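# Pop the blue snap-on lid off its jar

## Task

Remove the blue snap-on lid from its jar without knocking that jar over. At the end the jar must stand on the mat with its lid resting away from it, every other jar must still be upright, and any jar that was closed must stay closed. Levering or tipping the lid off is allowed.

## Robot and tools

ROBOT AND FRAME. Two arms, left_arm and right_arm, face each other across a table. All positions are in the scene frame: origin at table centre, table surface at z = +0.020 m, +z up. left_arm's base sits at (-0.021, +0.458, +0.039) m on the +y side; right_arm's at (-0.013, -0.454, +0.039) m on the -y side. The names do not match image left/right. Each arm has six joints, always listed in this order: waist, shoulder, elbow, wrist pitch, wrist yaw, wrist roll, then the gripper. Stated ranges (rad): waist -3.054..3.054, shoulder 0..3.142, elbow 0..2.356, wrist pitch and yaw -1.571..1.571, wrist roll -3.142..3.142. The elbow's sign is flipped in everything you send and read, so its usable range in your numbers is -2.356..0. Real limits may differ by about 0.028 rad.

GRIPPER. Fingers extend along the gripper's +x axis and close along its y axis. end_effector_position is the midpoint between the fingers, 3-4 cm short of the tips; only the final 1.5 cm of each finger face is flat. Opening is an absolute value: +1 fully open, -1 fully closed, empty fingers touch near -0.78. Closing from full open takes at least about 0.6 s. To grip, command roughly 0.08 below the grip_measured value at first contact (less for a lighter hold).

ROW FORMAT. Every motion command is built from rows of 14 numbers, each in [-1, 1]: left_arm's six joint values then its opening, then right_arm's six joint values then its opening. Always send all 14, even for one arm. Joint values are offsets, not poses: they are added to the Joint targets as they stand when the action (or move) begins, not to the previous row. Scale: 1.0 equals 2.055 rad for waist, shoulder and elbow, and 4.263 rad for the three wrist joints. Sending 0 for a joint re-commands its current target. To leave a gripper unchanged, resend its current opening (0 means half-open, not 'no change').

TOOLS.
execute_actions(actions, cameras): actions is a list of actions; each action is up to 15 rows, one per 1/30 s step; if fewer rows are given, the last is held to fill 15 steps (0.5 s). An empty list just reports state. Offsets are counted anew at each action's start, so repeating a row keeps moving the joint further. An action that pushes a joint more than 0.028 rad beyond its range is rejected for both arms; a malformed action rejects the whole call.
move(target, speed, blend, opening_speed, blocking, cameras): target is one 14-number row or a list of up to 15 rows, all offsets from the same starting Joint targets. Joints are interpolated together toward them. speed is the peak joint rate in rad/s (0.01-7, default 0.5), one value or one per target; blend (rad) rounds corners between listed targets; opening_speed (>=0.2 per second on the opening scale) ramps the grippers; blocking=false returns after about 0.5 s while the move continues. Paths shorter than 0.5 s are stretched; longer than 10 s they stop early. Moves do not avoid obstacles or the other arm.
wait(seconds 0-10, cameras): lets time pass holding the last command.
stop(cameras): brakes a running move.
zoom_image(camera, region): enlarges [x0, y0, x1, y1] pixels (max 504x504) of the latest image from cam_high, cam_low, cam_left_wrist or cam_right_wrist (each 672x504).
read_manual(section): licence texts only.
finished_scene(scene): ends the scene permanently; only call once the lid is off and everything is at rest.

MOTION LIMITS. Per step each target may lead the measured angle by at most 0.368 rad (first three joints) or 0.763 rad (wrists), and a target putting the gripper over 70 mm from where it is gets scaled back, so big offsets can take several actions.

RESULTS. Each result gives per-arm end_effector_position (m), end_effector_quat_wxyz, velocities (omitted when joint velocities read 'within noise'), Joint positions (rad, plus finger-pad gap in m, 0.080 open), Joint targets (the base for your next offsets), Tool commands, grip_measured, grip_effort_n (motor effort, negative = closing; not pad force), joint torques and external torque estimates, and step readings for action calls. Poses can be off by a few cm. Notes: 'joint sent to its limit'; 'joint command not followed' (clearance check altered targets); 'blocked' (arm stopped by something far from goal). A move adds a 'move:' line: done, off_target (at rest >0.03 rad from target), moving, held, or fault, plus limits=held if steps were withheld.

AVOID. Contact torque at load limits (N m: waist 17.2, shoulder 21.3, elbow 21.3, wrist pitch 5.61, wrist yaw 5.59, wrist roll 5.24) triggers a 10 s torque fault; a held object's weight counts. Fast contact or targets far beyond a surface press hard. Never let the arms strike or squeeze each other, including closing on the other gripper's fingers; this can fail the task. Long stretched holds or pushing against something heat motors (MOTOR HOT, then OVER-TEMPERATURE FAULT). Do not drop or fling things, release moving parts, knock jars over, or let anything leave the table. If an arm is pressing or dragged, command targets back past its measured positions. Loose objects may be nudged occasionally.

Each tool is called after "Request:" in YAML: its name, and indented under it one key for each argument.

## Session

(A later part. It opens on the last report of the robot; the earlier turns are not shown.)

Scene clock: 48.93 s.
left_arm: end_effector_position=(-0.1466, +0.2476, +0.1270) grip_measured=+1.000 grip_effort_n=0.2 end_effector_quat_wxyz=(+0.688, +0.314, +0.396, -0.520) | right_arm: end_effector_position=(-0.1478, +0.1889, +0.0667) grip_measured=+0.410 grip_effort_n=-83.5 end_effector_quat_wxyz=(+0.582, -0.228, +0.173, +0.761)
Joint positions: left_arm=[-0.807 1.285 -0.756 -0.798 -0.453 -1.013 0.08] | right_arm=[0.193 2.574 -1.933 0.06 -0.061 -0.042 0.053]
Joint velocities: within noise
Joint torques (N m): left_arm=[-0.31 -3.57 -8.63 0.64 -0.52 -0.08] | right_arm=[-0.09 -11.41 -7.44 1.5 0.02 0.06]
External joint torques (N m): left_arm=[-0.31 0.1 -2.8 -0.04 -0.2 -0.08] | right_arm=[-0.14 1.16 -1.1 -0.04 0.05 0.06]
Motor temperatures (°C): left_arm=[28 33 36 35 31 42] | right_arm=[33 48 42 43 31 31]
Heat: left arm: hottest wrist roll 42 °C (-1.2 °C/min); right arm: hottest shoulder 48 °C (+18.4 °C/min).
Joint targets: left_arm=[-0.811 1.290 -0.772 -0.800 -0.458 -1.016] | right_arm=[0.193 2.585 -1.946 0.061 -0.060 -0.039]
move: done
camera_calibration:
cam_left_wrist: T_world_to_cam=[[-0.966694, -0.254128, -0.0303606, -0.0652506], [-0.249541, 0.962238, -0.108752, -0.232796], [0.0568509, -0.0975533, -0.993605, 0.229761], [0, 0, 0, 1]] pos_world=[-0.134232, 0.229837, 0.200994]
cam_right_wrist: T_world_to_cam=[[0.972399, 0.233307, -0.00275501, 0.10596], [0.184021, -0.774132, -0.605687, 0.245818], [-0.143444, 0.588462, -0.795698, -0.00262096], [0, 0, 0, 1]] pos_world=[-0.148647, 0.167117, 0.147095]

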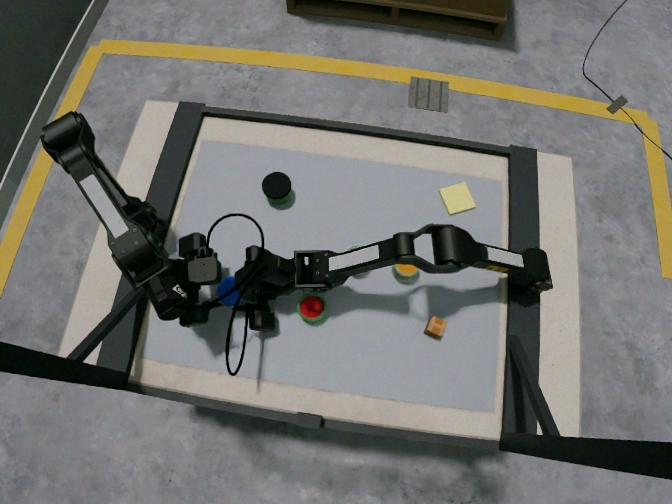

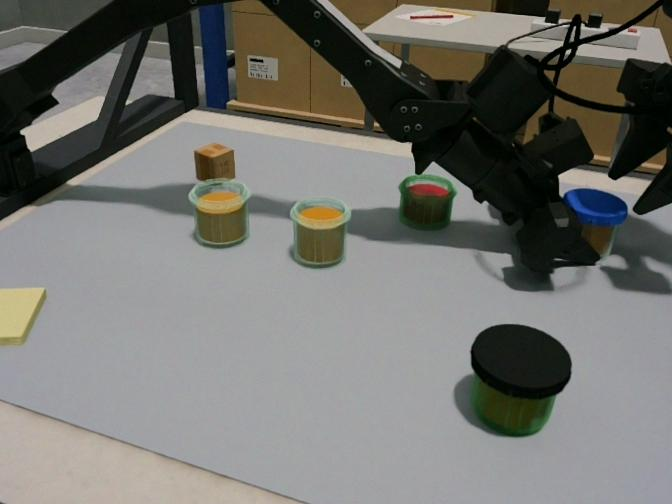

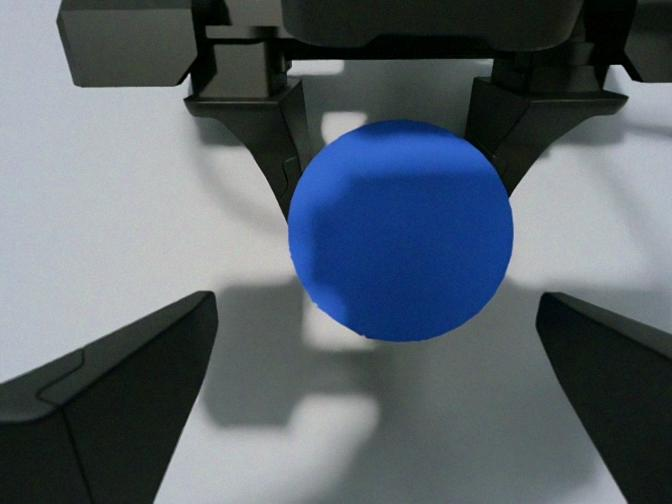

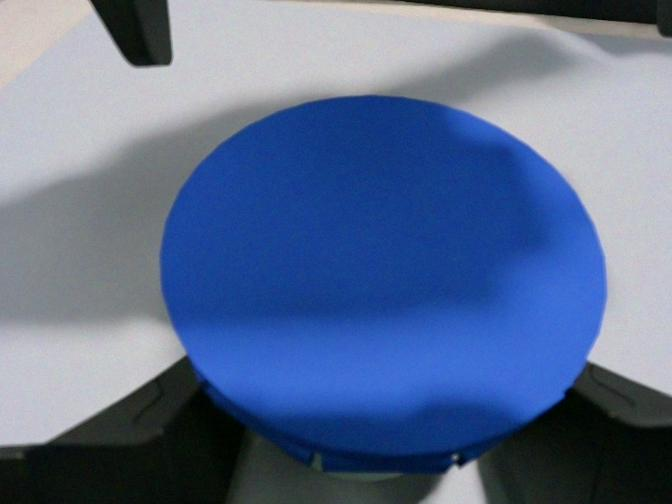

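Request:
move:
  target: [0.0198,0.0217,0.0208,0.0246,0.0032,0.0102,1, 0,0,0,0,0,0,0.32]
  speed: 0.3
  cameras: ["cam_low", "cam_left_wrist"]

Scene clock: 50.87 s.
left_arm: end_effector_position=(-0.1507, +0.2335, +0.1179) grip_measured=+1.000 grip_effort_n=0.7 end_effector_quat_wxyz=(+0.687, +0.304, +0.396, -0.527) | right_arm: end_effector_position=(-0.1478, +0.1889, +0.0667) grip_measured=+0.410 grip_effort_n=-83.5 end_effector_quat_wxyz=(+0.582, -0.228, +0.173, +0.761)
Joint positions: left_arm=[-0.774 1.33 -0.743 -0.699 -0.446 -0.975 0.08] | right_arm=[0.193 2.574 -1.933 0.06 -0.061 -0.042 0.053]
Joint velocities: within noise
Joint torques (N m): left_arm=[0.29 -3.95 -5 1.17 -0.26 0.06] | right_arm=[0.05 -11.38 -7.47 1.51 -0.01 0.06]
External joint torques (N m): left_arm=[0.3 0.05 0.83 0.41 0.04 0.06] | right_arm=[0.01 1.44 -1 -0.07 0.02 0.06]
Motor temperatures (°C): left_arm=[28 33 36 35 31 42] | right_arm=[33 48 43 43 31 31]
Heat: left arm: hottest wrist roll 42 °C (-1.2 °C/min); right arm: hottest shoulder 48 °C (+17.7 °C/min).
Joint targets: left_arm=[-0.771 1.335 -0.729 -0.695 -0.445 -0.972] | right_arm=[0.193 2.585 -1.946 0.061 -0.060 -0.039]
move: done
camera_calibration:
cam_left_wrist: T_world_to_cam=[[-0.967572, -0.252385, -0.0103116, -0.0760437], [-0.249253, 0.960592, -0.123028, -0.219119], [0.0409557, -0.116468, -0.99235, 0.221576], [0, 0, 0, 1]] pos_world=[-0.137269, 0.217098, 0.192139]
Images, in order (width x height): cam_low 672x504, cam_left_wrist 672x504.

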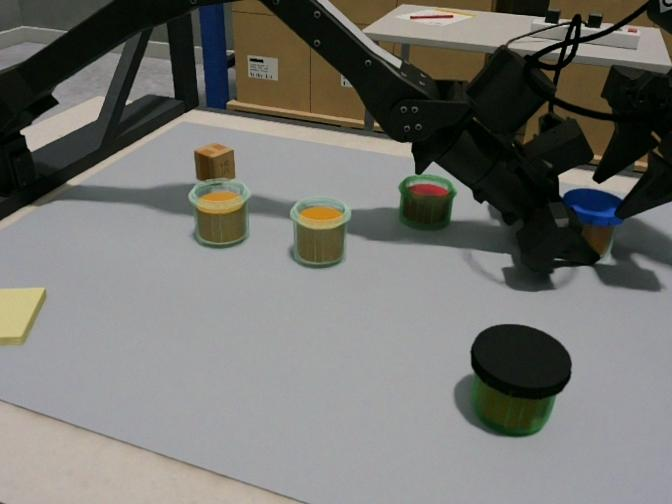

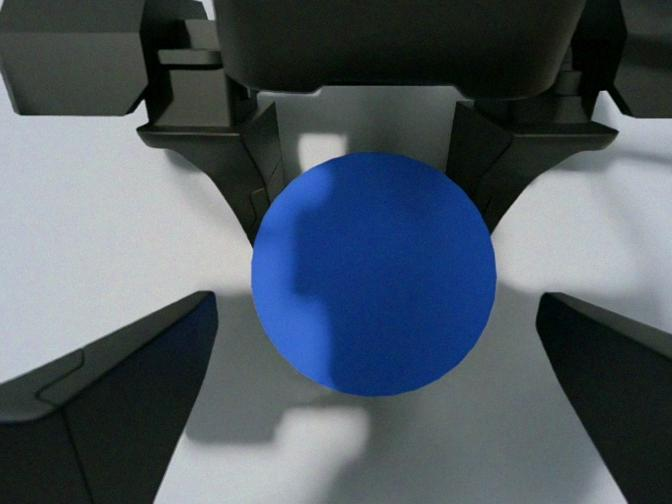

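Request:
move:
  target: [0.0196,0.0207,0.0191,0.0235,0.0029,0.0103,1, 0,0,0,0,0,0,0.32]
  speed: 0.2

Scene clock: 52.37 s.
left_arm: end_effector_position=(-0.1476, +0.2245, +0.1017) grip_measured=+1.000 grip_effort_n=0.2 end_effector_quat_wxyz=(+0.687, +0.304, +0.396, -0.528) | right_arm: end_effector_position=(-0.1478, +0.1889, +0.0667) grip_measured=+0.410 grip_effort_n=-83.5 end_effector_quat_wxyz=(+0.582, -0.228, +0.173, +0.761)
Joint positions: left_arm=[-0.734 1.372 -0.703 -0.598 -0.434 -0.931 0.08] | right_arm=[0.193 2.574 -1.933 0.06 -0.061 -0.042 0.053]
Joint velocities: within noise
Joint torques (N m): left_arm=[0.34 -4.15 -4.77 1.18 -0.26 0.08] | right_arm=[0.03 -11.3 -7.5 1.5 0.02 0.1]
External joint torques (N m): left_arm=[0.33 0.04 0.91 0.41 0.04 0.08] | right_arm=[0.06 1.32 -1.12 -0.05 0.03 0.09]
Motor temperatures (°C): left_arm=[28 33 36 35 31 42] | right_arm=[33 49 43 43 31 31]
Heat: left arm: hottest wrist roll 42 °C (-1.1 °C/min); right arm: hottest shoulder 49 °C (+18.3 °C/min).
Joint targets: left_arm=[-0.730 1.378 -0.690 -0.595 -0.432 -0.928] | right_arm=[0.193 2.585 -1.946 0.061 -0.060 -0.039]
move: done
camera_calibration:
cam_left_wrist: T_world_to_cam=[[-0.967956, -0.250922, -0.00999573, -0.0759237], [-0.247857, 0.961012, -0.122571, -0.211593], [0.0403619, -0.116166, -0.992409, 0.204082], [0, 0, 0, 1]] pos_world=[-0.134173, 0.208, 0.175838]
cam_right_wrist: T_world_to_cam=[[0.972399, 0.233307, -0.00275501, 0.10596], [0.184021, -0.774132, -0.605687, 0.245818], [-0.143444, 0.588462, -0.795698, -0.00262096], [0, 0, 0, 1]] pos_world=[-0.148647, 0.167117, 0.147095]

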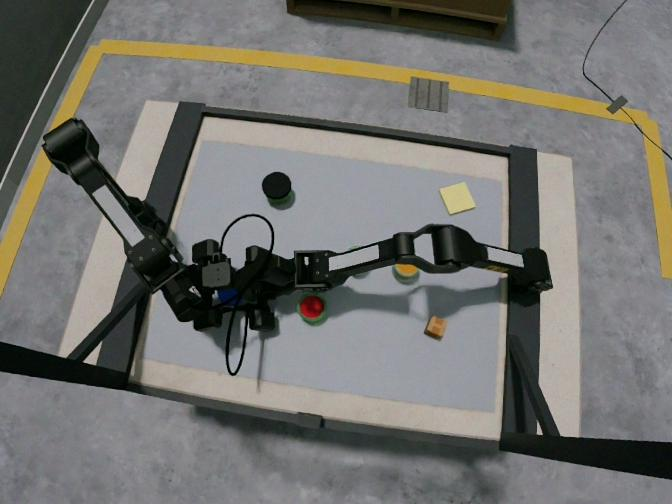

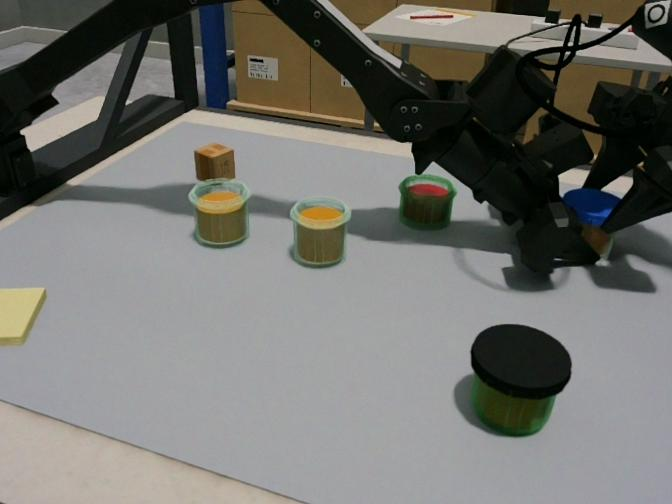

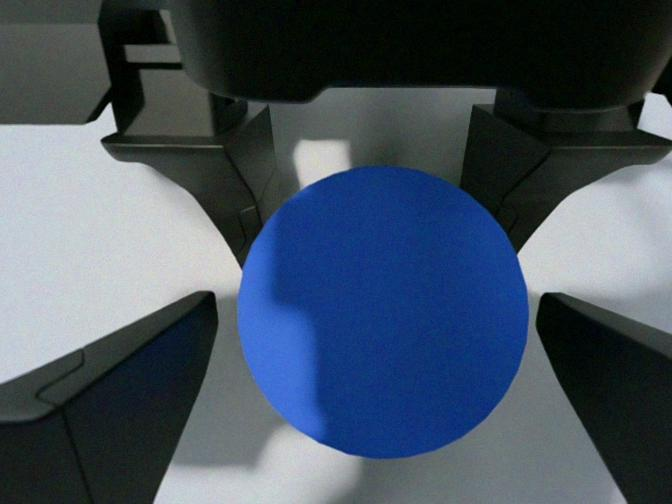

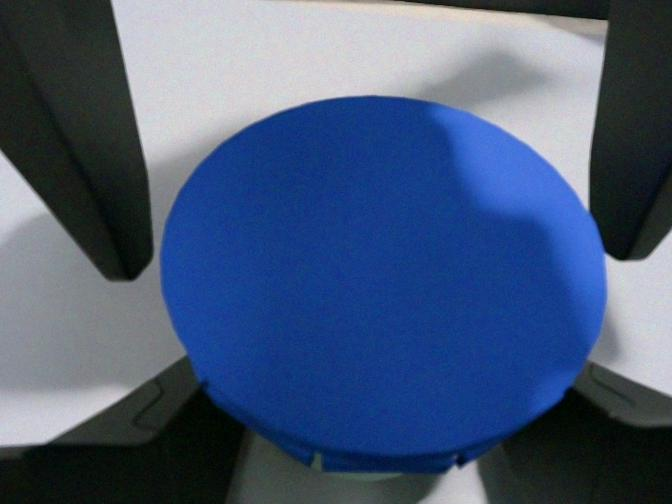

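Request:
move:
  target: [0,0,0,0,0,0,0.66, 0,0,0,0,0,0,0.32]
  speed: 0.2
  opening_speed: 0.5
  cameras: ["cam_right_wrist", "cam_left_wrist"]

Scene clock: 54.07 s.
left_arm: end_effector_position=(-0.1477, +0.2244, +0.1017) grip_measured=+0.666 grip_effort_n=-28.6 end_effector_quat_wxyz=(+0.687, +0.304, +0.397, -0.528) | right_arm: end_effector_position=(-0.1478, +0.1889, +0.0667) grip_measured=+0.410 grip_effort_n=-83.5 end_effector_quat_wxyz=(+0.582, -0.228, +0.173, +0.761)
Joint positions: left_arm=[-0.734 1.372 -0.703 -0.598 -0.433 -0.931 0.065] | right_arm=[0.193 2.574 -1.933 0.06 -0.061 -0.042 0.053]
Joint velocities: within noise
Joint torques (N m): left_arm=[0.3 -4.14 -4.77 1.17 -0.26 0.06] | right_arm=[0.01 -11.4 -7.42 1.49 -0.02 0.09]
External joint torques (N m): left_arm=[0.3 0.06 0.97 0.37 0.04 0.06] | right_arm=[0.18 1.07 -1.15 -0.02 0 0.09]
Motor temperatures (°C): left_arm=[28 33 36 35 31 42] | right_arm=[33 49 43 43 31 31]
Heat: left arm: hottest wrist roll 42 °C (-1.1 °C/min); right arm: hottest shoulder 49 °C (+17.8 °C/min).
Joint targets: left_arm=[-0.730 1.378 -0.690 -0.595 -0.432 -0.928] | right_arm=[0.193 2.585 -1.946 0.061 -0.060 -0.039]
move: done
camera_calibration:
cam_left_wrist: T_world_to_cam=[[-0.968, -0.25077, -0.00952803, -0.0760698], [-0.247765, 0.961051, -0.122448, -0.211515], [0.0398633, -0.116169, -0.992429, 0.204007], [0, 0, 0, 1]] pos_world=[-0.134174, 0.2079, 0.175839]
cam_right_wrist: T_world_to_cam=[[0.972399, 0.233307, -0.00275501, 0.10596], [0.184021, -0.774132, -0.605687, 0.245818], [-0.143444, 0.588462, -0.795698, -0.00262096], [0, 0, 0, 1]] pos_world=[-0.148647, 0.167117, 0.147095]
Images, in order (width x height): cam_left_wrist 672x504, cam_right_wrist 672x504.

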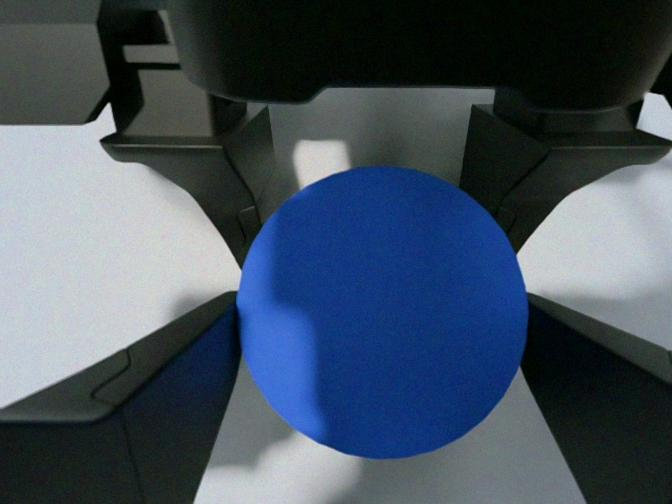

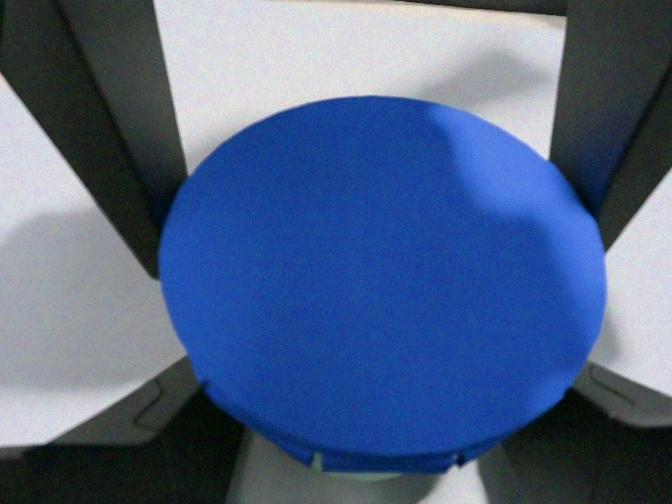

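Request:
move:
  target: [0,0,0,0,0,0,0.54, 0,0,0,0,0,0,0.32]
  speed: 0.2
  opening_speed: 0.4
  cameras: ["cam_right_wrist", "cam_left_wrist"]

Scene clock: 54.77 s.
left_arm: end_effector_position=(-0.1476, +0.2245, +0.1015) grip_measured=+0.621 grip_effort_n=-83.5 end_effector_quat_wxyz=(+0.687, +0.304, +0.397, -0.528) | right_arm: end_effector_position=(-0.1478, +0.1889, +0.0667) grip_measured=+0.410 grip_effort_n=-83.5 end_effector_quat_wxyz=(+0.582, -0.228, +0.173, +0.761)
Joint positions: left_arm=[-0.734 1.372 -0.703 -0.598 -0.433 -0.931 0.063] | right_arm=[0.193 2.574 -1.933 0.06 -0.061 -0.042 0.053]
Joint velocities: within noise
Joint torques (N m): left_arm=[0.34 -4.13 -4.84 1.17 -0.27 0.08] | right_arm=[0.1 -11.48 -7.45 1.54 -0.01 0.1]
External joint torques (N m): left_arm=[0.35 0.02 0.81 0.39 0.02 0.08] | right_arm=[0.08 1.34 -0.96 -0.04 0.02 0.1]
Motor temperatures (°C): left_arm=[28 33 36 35 31 42] | right_arm=[33 50 43 43 31 31]
Heat: left arm: hottest wrist roll 42 °C (-1.1 °C/min); right arm: hottest shoulder 50 °C (+18.6 °C/min). Fold the right arm in close to its base, or ease its load, before you think long.
Joint targets: left_arm=[-0.730 1.378 -0.689 -0.595 -0.432 -0.928] | right_arm=[0.193 2.585 -1.946 0.061 -0.060 -0.039]
MOTOR HOT: the shoulder of the right arm reports 50 °C; the controller stops that arm at 95 °C. To cool a motor, set the load down, stop pushing, or move to a pose that needs little force.
move: done
camera_calibration:
cam_left_wrist: T_world_to_cam=[[-0.967992, -0.250788, -0.00989414, -0.0759768], [-0.247748, 0.961082, -0.122236, -0.211678], [0.0401643, -0.115872, -0.992452, 0.203802], [0, 0, 0, 1]] pos_world=[-0.134173, 0.208001, 0.175638]
cam_right_wrist: T_world_to_cam=[[0.972399, 0.233307, -0.00275501, 0.10596], [0.184021, -0.774132, -0.605687, 0.245818], [-0.143444, 0.588462, -0.795698, -0.00262096], [0, 0, 0, 1]] pos_world=[-0.148647, 0.167117, 0.147095]
Images, in order (width x height): cam_left_wrist 672x504, cam_right_wrist 672x504.

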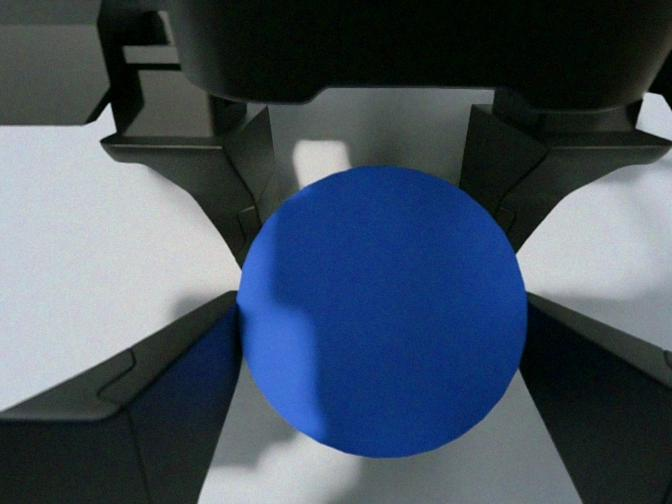

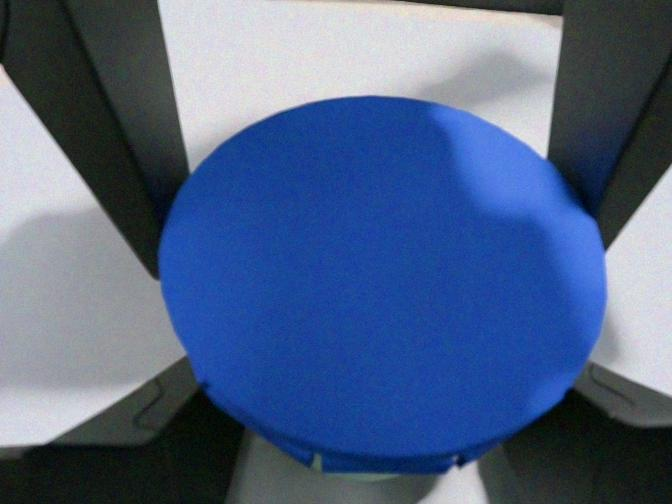

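Request:
move:
  target: [-0.0344,0.0647,-0.0813,-0.0434,-0.0247,-0.0126,0.54, 0,0,0,0,0,0,0.32]
  speed: 0.15

Scene clock: 58.17 s.
left_arm: end_effector_position=(-0.1538, +0.2232, +0.1073) grip_measured=+0.614 grip_effort_n=-83.5 end_effector_quat_wxyz=(+0.710, +0.362, +0.351, -0.492) | right_arm: end_effector_position=(-0.1480, +0.1890, +0.0670) grip_measured=+0.410 grip_effort_n=-83.5 end_effector_quat_wxyz=(+0.583, -0.227, +0.173, +0.761)
Joint positions: left_arm=[-0.798 1.504 -0.844 -0.776 -0.531 -0.98 0.063] | right_arm=[0.193 2.574 -1.934 0.059 -0.059 -0.041 0.053]
Joint velocities: within noise
Joint torques (N m): left_arm=[-0.21 -4.95 -7.82 0.37 -0.61 -0.07] | right_arm=[0.04 -11.47 -7.38 1.58 -0.07 0.06]
External joint torques (N m): left_arm=[-0.21 0.03 -2.33 -0.16 -0.24 -0.06] | right_arm=[0.06 1.35 -0.9 0 -0.06 0.05]
Motor temperatures (°C): left_arm=[28 33 36 35 32 42] | right_arm=[33 50 43 43 31 31]
Heat: left arm: hottest wrist roll 42 °C (-1.0 °C/min); right arm: hottest shoulder 50 °C (+17.5 °C/min). Fold the right arm in close to its base, or ease its load, before you think long.
Joint targets: left_arm=[-0.801 1.510 -0.857 -0.780 -0.538 -0.982] | right_arm=[0.193 2.585 -1.946 0.061 -0.060 -0.039]
MOTOR HOT: still on. The shoulder of the right arm reports 50 °C.
move: done
camera_calibration:
cam_left_wrist: T_world_to_cam=[[-0.95251, -0.246156, -0.179254, -0.0626306], [-0.227679, 0.966614, -0.117555, -0.209853], [0.202206, -0.0711597, -0.976754, 0.222979], [0, 0, 0, 1]] pos_world=[-0.152523, 0.203298, 0.1819]
cam_right_wrist: T_world_to_cam=[[0.9728, 0.231632, -0.00244806, 0.106401], [0.182828, -0.774238, -0.605913, 0.246065], [-0.142244, 0.588984, -0.795528, -0.00246163], [0, 0, 0, 1]] pos_world=[-0.148844, 0.167317, 0.147396]

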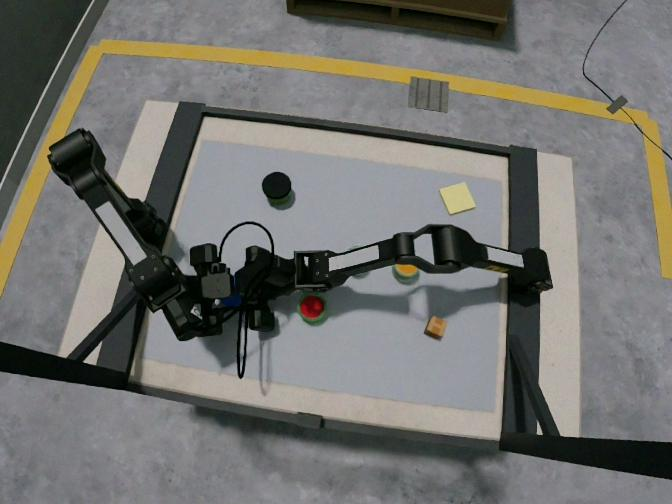

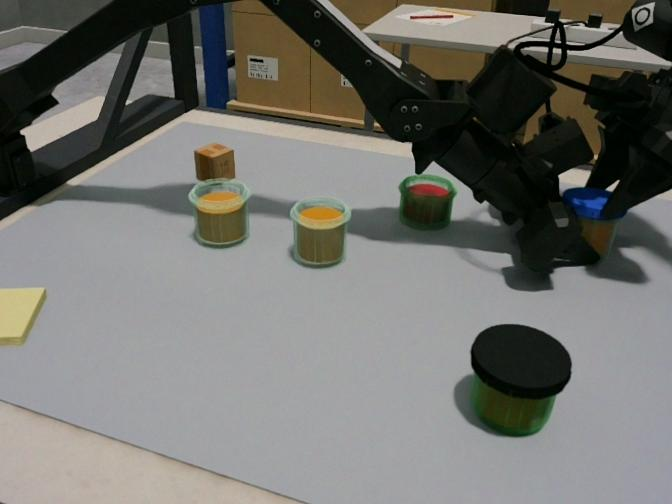

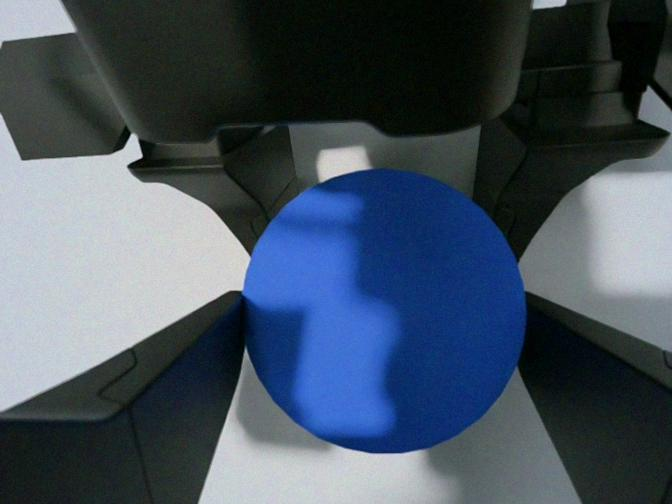

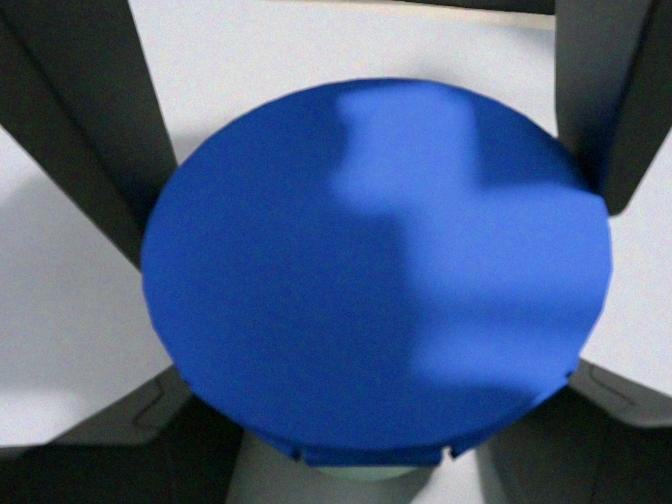

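Request:
zoom_image:
  camera: "cam_low"
  region: [520, 150, 672, 290]

Request:
zoom_image:
  camera: "cam_right_wrist"
  region: [120, 200, 640, 504]

Scaled by 3.316.

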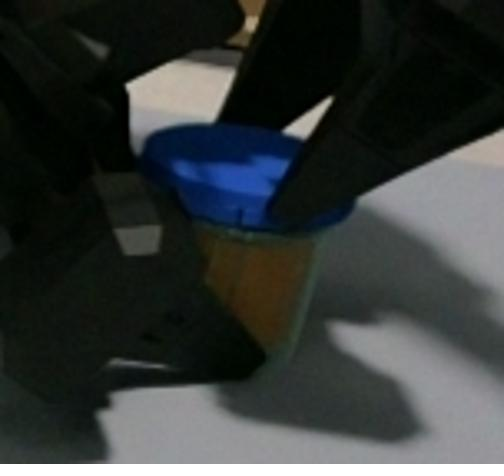

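Region (120, 200, 640, 504) is 520x304 pixels. A region can be at most 504 by 504 pixels.

Request:
move:
  target: [-0.0251,0.0711,-0.0678,-0.0426,-0.0197,-0.0135,0.54, 0,0,0,0,0,0,0.32]
  speed: 0.2

Request:
zoom_image:
  camera: "cam_low"
  region: [520, 150, 672, 290]

Scene clock: 60.47 s.
left_arm: end_effector_position=(-0.1595, +0.2218, +0.1110) grip_measured=+0.614 grip_effort_n=-83.5 end_effector_quat_wxyz=(+0.728, +0.419, +0.300, -0.451) | right_arm: end_effector_position=(-0.1480, +0.1890, +0.0670) grip_measured=+0.410 grip_effort_n=-83.5 end_effector_quat_wxyz=(+0.583, -0.227, +0.173, +0.761)
Joint positions: left_arm=[-0.85 1.649 -0.983 -0.958 -0.615 -1.037 0.063] | right_arm=[0.193 2.574 -1.934 0.059 -0.059 -0.041 0.053]
Joint velocities: within noise
Joint torques (N m): left_arm=[-0.19 -5.72 -7.47 0.06 -0.65 -0.11] | right_arm=[-0.07 -11.41 -7.42 1.57 -0.11 0.03]
External joint torques (N m): left_arm=[-0.16 0.07 -2.29 -0.18 -0.25 -0.09] | right_arm=[-0.21 1.12 -1.11 0.04 -0.08 0.03]
Motor temperatures (°C): left_arm=[28 33 37 35 32 42] | right_arm=[33 51 44 43 31 31]
Heat: left arm: hottest wrist roll 42 °C (-1.0 °C/min); right arm: hottest shoulder 51 °C (+17.2 °C/min). Fold the right arm in close to its base, or ease its load, before you think long.
Joint targets: left_arm=[-0.853 1.657 -0.996 -0.962 -0.622 -1.040] | right_arm=[0.193 2.585 -1.946 0.061 -0.060 -0.039]
MOTOR HOT: still on. The shoulder of the right arm reports 51 °C.
move: done
camera_calibration:
cam_left_wrist: T_world_to_cam=[[-0.90741, -0.234034, -0.349049, -0.0444728], [-0.208385, 0.971854, -0.109886, -0.208337], [0.364941, -0.0269751, -0.93064, 0.238591], [0, 0, 0, 1]] pos_world=[-0.170841, 0.198501, 0.183626]
cam_right_wrist: T_world_to_cam=[[0.9728, 0.231632, -0.00244806, 0.106401], [0.182828, -0.774238, -0.605913, 0.246065], [-0.142244, 0.588984, -0.795528, -0.00246163], [0, 0, 0, 1]] pos_world=[-0.148844, 0.167317, 0.147396]

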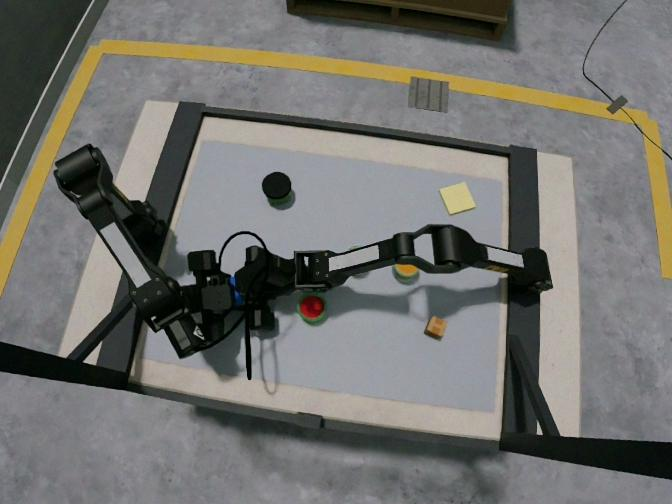

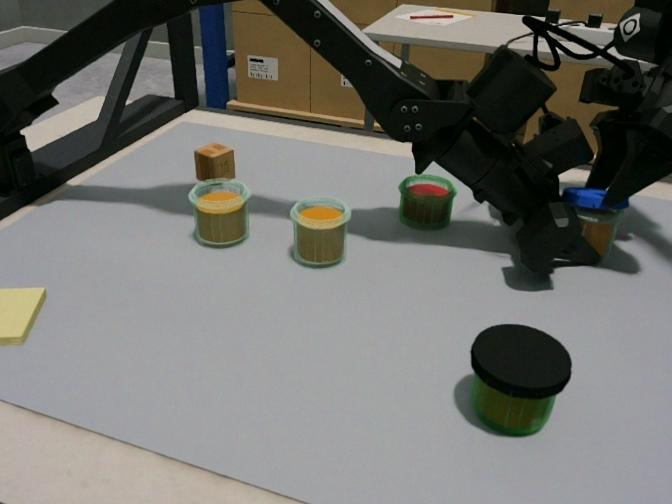

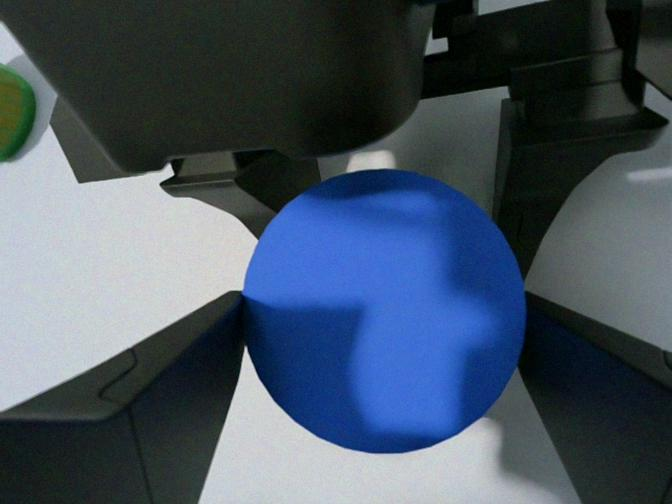

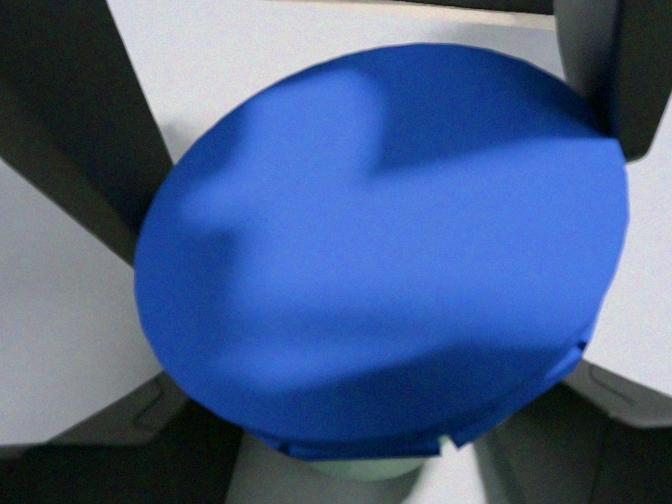

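Scaled by 3.316.

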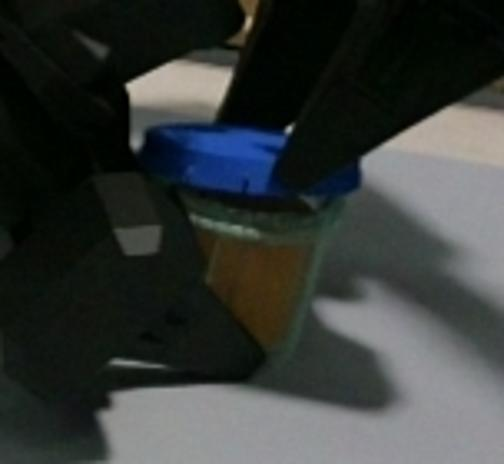

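Request:
move:
  target: [0, -0.0250, -0.0472, -0.0340, 0, 0, 0.54, 0,0,0,0,0,0,0.32]
  speed: 0.25

Request:
zoom_image:
  camera: "cam_low"
  region: [520, 150, 672, 290]

Scene clock: 63.80 s.
left_arm: end_effector_position=(-0.1593, +0.2219, +0.1433) grip_measured=+0.614 grip_effort_n=-83.5 end_effector_quat_wxyz=(+0.728, +0.424, +0.298, -0.448) | right_arm: end_effector_position=(-0.1480, +0.1890, +0.0670) grip_measured=+0.410 grip_effort_n=-83.5 end_effector_quat_wxyz=(+0.583, -0.227, +0.173, +0.761)
Joint positions: left_arm=[-0.851 1.613 -1.079 -1.104 -0.617 -1.037 0.063] | right_arm=[0.193 2.574 -1.934 0.059 -0.059 -0.041 0.053]
Joint velocities: within noise
Joint torques (N m): left_arm=[-0.09 -7.48 -7.86 0.13 -0.6 -0.11] | right_arm=[-0.11 -11.51 -7.34 1.59 -0.1 0.04]
External joint torques (N m): left_arm=[-0.05 -1.77 -2.45 -0.09 -0.19 -0.09] | right_arm=[-0.25 1 -1.03 0.06 -0.07 0.04]
Motor temperatures (°C): left_arm=[28 34 37 35 32 42] | right_arm=[33 52 44 43 31 31]
Heat: left arm: hottest wrist roll 42 °C (-1.0 °C/min); right arm: hottest shoulder 52 °C (+18.1 °C/min). Fold the right arm in close to its base, or ease its load, before you think long.
Joint targets: left_arm=[-0.853 1.605 -1.093 -1.107 -0.622 -1.040] | right_arm=[0.193 2.585 -1.946 0.061 -0.060 -0.039]
MOTOR HOT: still on. The shoulder of the right arm reports 52 °C.
move: done
camera_calibration:
cam_left_wrist: T_world_to_cam=[[-0.903716, -0.231065, -0.360425, -0.031512], [-0.206663, 0.972716, -0.105419, -0.205428], [0.37495, -0.0207819, -0.926812, 0.268264], [0, 0, 0, 1]] pos_world=[-0.171518, 0.198117, 0.215617]
cam_right_wrist: T_world_to_cam=[[0.9728, 0.231632, -0.00244806, 0.106401], [0.182828, -0.774238, -0.605913, 0.246065], [-0.142244, 0.588984, -0.795528, -0.00246163], [0, 0, 0, 1]] pos_world=[-0.148844, 0.167317, 0.147396]

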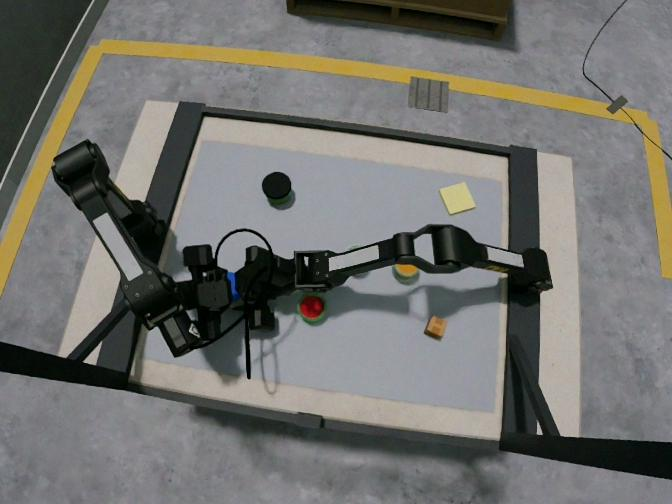

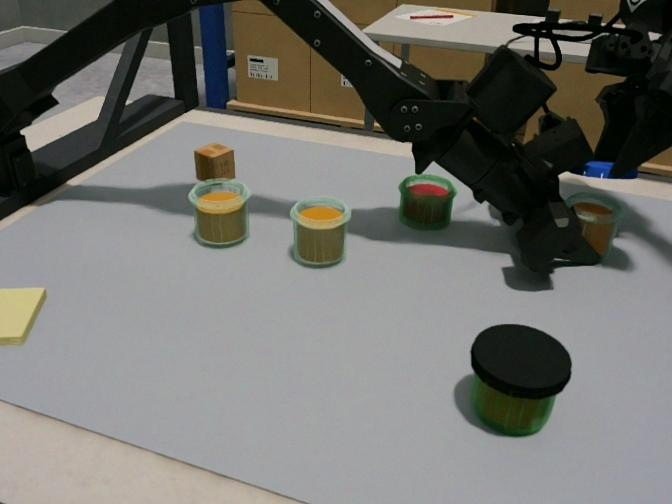

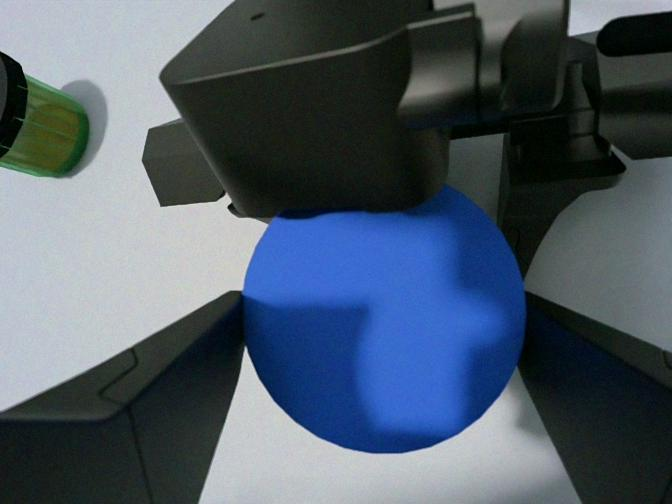

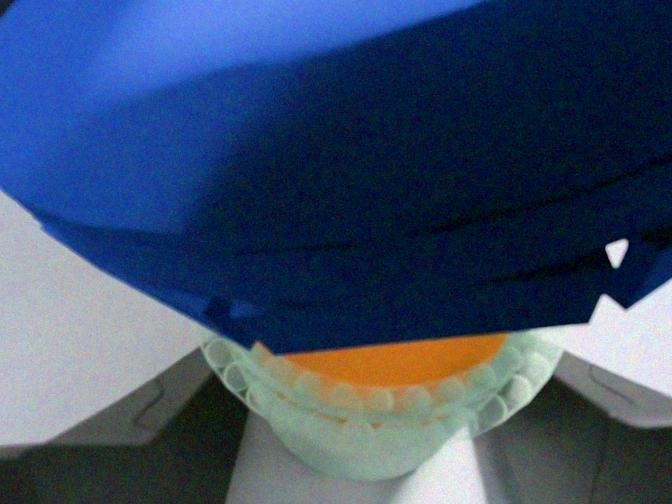

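Scaled by 3.316.

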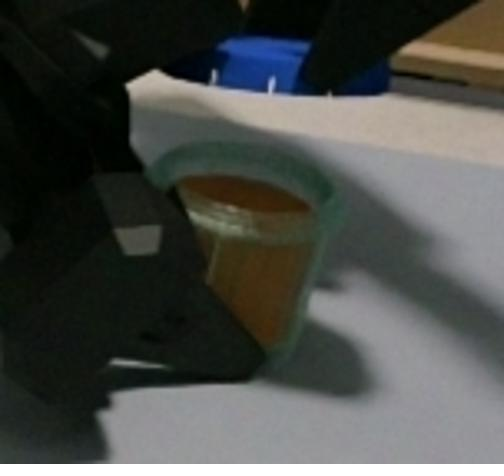

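Request:
move:
  target:
    - [0,0,0,0,0,0,0.54, 0,0,0,0,0,0,1.0]
    - [-0.1676,-0.0227,0.0828,0.0530,0.0244,-0.0947,0.54, -0.0039,-0.1591,0.2345,0.0408,-0.0014,-0.0005,1.0]
  speed: 0.35
  opening_speed: 0.8

Scene clock: 69.13 s.
left_arm: end_effector_position=(-0.2385, +0.2925, +0.1123) grip_measured=+0.614 grip_effort_n=-83.5 end_effector_quat_wxyz=(+0.688, +0.308, +0.395, -0.525) | right_arm: end_effector_position=(-0.1317, +0.1206, +0.0895) grip_measured=+0.997 grip_effort_n=13.7 end_effector_quat_wxyz=(+0.584, -0.225, +0.172, +0.761)
Joint positions: left_arm=[-1.193 1.567 -0.936 -0.883 -0.519 -1.44 0.063] | right_arm=[0.188 2.277 -1.471 0.23 -0.062 -0.041 0.08]
Joint velocities: within noise
Joint torques (N m): left_arm=[-0.29 -7.27 -4.52 0.71 -0.34 -0.1] | right_arm=[-0.23 -12.7 -5.15 1.83 -0.21 -0.04]
External joint torques (N m): left_arm=[-0.29 -1.92 0.84 0.34 0.02 -0.1] | right_arm=[-0.14 -1.94 0.81 0.29 -0.19 -0.04]
Motor temperatures (°C): left_arm=[28 35 38 34 32 42] | right_arm=[33 54 44 44 31 31]
Heat: left arm: hottest wrist roll 42 °C (-1.0 °C/min); right arm: hottest shoulder 54 °C (+19.3 °C/min). Fold the right arm in close to its base, or ease its load, before you think long.
Joint targets: left_arm=[-1.197 1.559 -0.923 -0.881 -0.518 -1.443] | right_arm=[0.185 2.258 -1.464 0.235 -0.066 -0.041]
MOTOR HOT: still on. The shoulder of the right arm reports 54 °C.
move: done
camera_calibration:
cam_left_wrist: T_world_to_cam=[[-0.967669, -0.251499, -0.0191016, -0.14548], [-0.247504, 0.961418, -0.120074, -0.298429], [0.048563, -0.111464, -0.992581, 0.22682], [0, 0, 0, 1]] pos_world=[-0.225654, 0.275609, 0.186525]
cam_right_wrist: T_world_to_cam=[[0.973452, 0.228853, -0.0041015, 0.107155], [0.179024, -0.772417, -0.609363, 0.203379], [-0.142623, 0.592451, -0.792881, 0.0572949], [0, 0, 0, 1]] pos_world=[-0.132548, 0.0986264, 0.169799]

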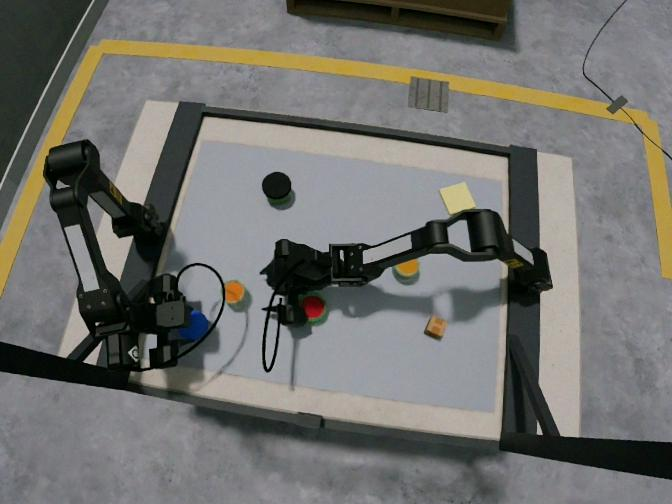

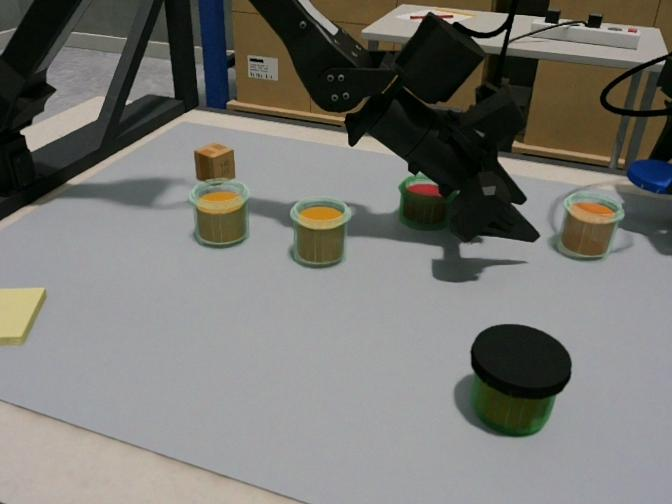

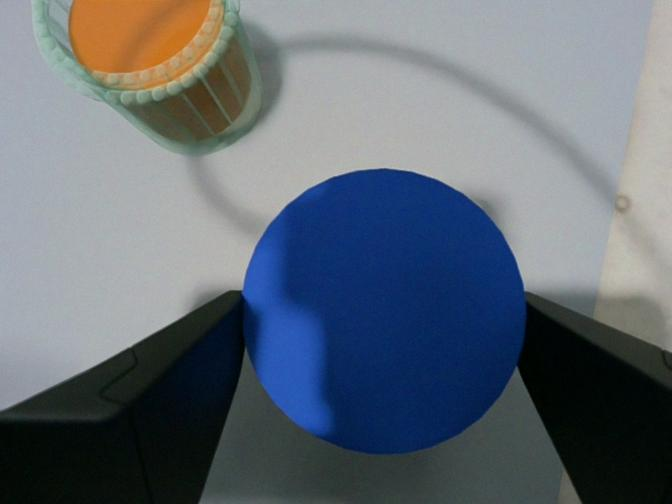

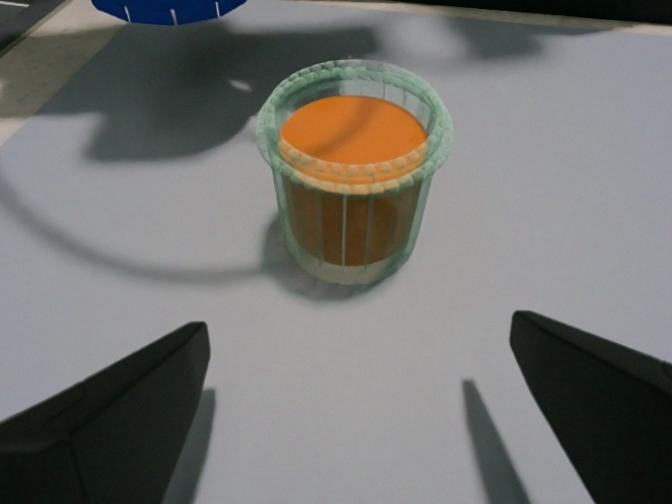

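Request:
move:
  target: [0,0.0595,0.0661,0.0593,0,0,0.54, -0.0341,-0.2088,0.1002,-0.0532,-0.0138,-0.0087,1.0]
  speed: 0.25

Request:
zoom_image:
  camera: "cam_low"
  region: [520, 130, 672, 290]

Scene clock: 71.93 s.
left_arm: end_effector_position=(-0.2384, +0.2927, +0.0576) grip_measured=+0.614 grip_effort_n=-83.5 end_effector_quat_wxyz=(+0.687, +0.305, +0.397, -0.527) | right_arm: end_effector_position=(-0.0909, +0.0519, +0.1962) grip_measured=+0.997 grip_effort_n=13.7 end_effector_quat_wxyz=(+0.586, -0.220, +0.170, +0.761)
Joint positions: left_arm=[-1.194 1.674 -0.799 -0.631 -0.519 -1.441 0.063] | right_arm=[0.117 1.843 -1.265 0.009 -0.121 -0.076 0.08]
Joint velocities: within noise
Joint torques (N m): left_arm=[-0.3 -5.56 -3.87 0.73 -0.34 -0.1] | right_arm=[-0.11 -10.06 -5.68 1.42 -0.22 -0.09]
External joint torques (N m): left_arm=[-0.3 0.03 0.99 0.31 0.03 -0.1] | right_arm=[-0.14 -1.61 0.8 -0.13 -0.17 -0.09]
Motor temperatures (°C): left_arm=[28 35 38 34 32 42] | right_arm=[33 55 43 44 31 31]
Heat: left arm: hottest wrist roll 42 °C (-1.0 °C/min); right arm: hottest shoulder 55 °C (+19.0 °C/min). Fold the right arm in close to its base, or ease its load, before you think long.
Joint targets: left_arm=[-1.197 1.681 -0.787 -0.628 -0.518 -1.443] | right_arm=[0.115 1.829 -1.259 0.008 -0.124 -0.078]
MOTOR HOT: still on. The shoulder of the right arm reports 55 °C.
move: done
camera_calibration:
cam_left_wrist: T_world_to_cam=[[-0.967816, -0.251458, -0.0100862, -0.146879], [-0.248451, 0.961087, -0.12076, -0.305333], [0.0400599, -0.114368, -0.99263, 0.171251], [0, 0, 0, 1]] pos_world=[-0.224872, 0.276103, 0.131635]
cam_right_wrist: T_world_to_cam=[[0.973951, 0.226684, -0.00579573, 0.0840676], [0.174836, -0.76697, -0.617405, 0.208945], [-0.144401, 0.600309, -0.786624, 0.186644], [0, 0, 0, 1]] pos_world=[-0.0914572, 0.0291535, 0.27631]

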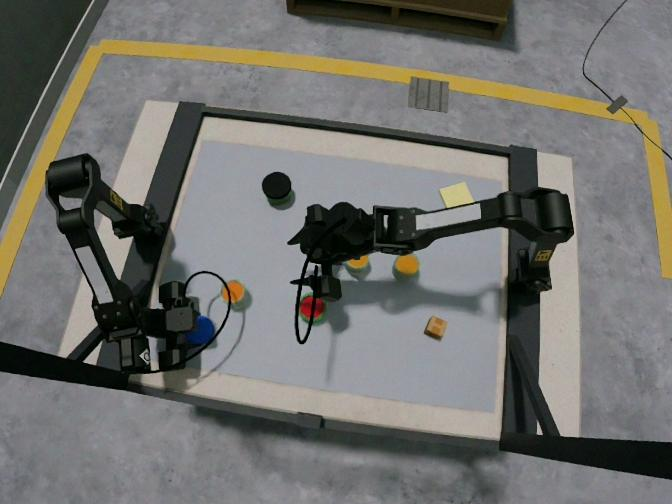

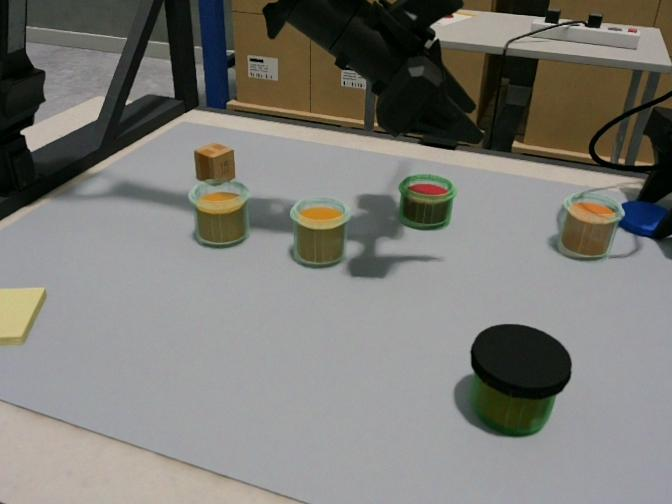

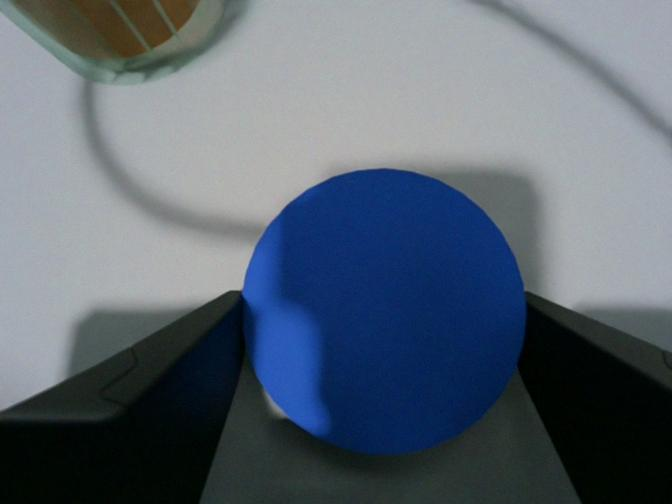

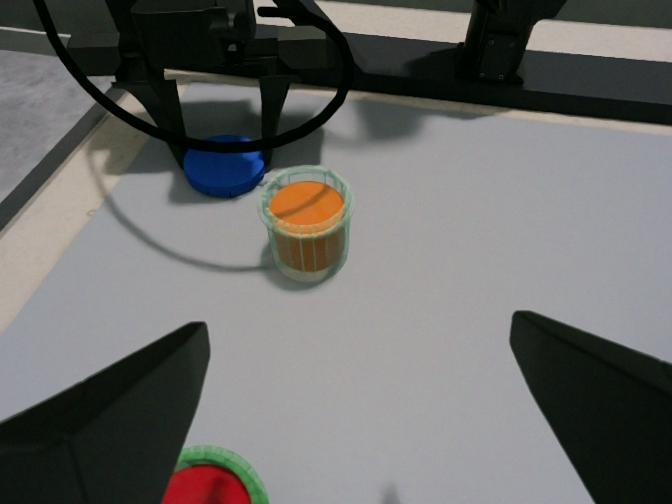

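Scaled by 3.150.

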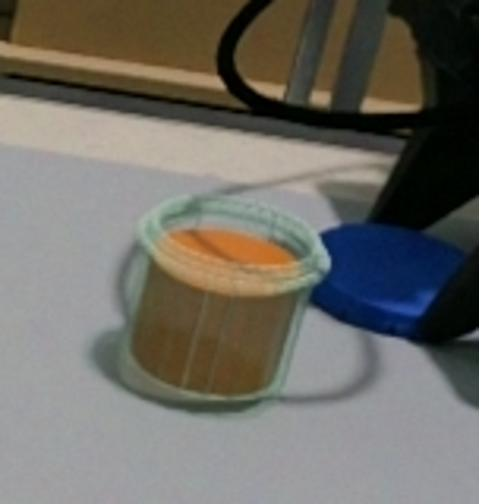

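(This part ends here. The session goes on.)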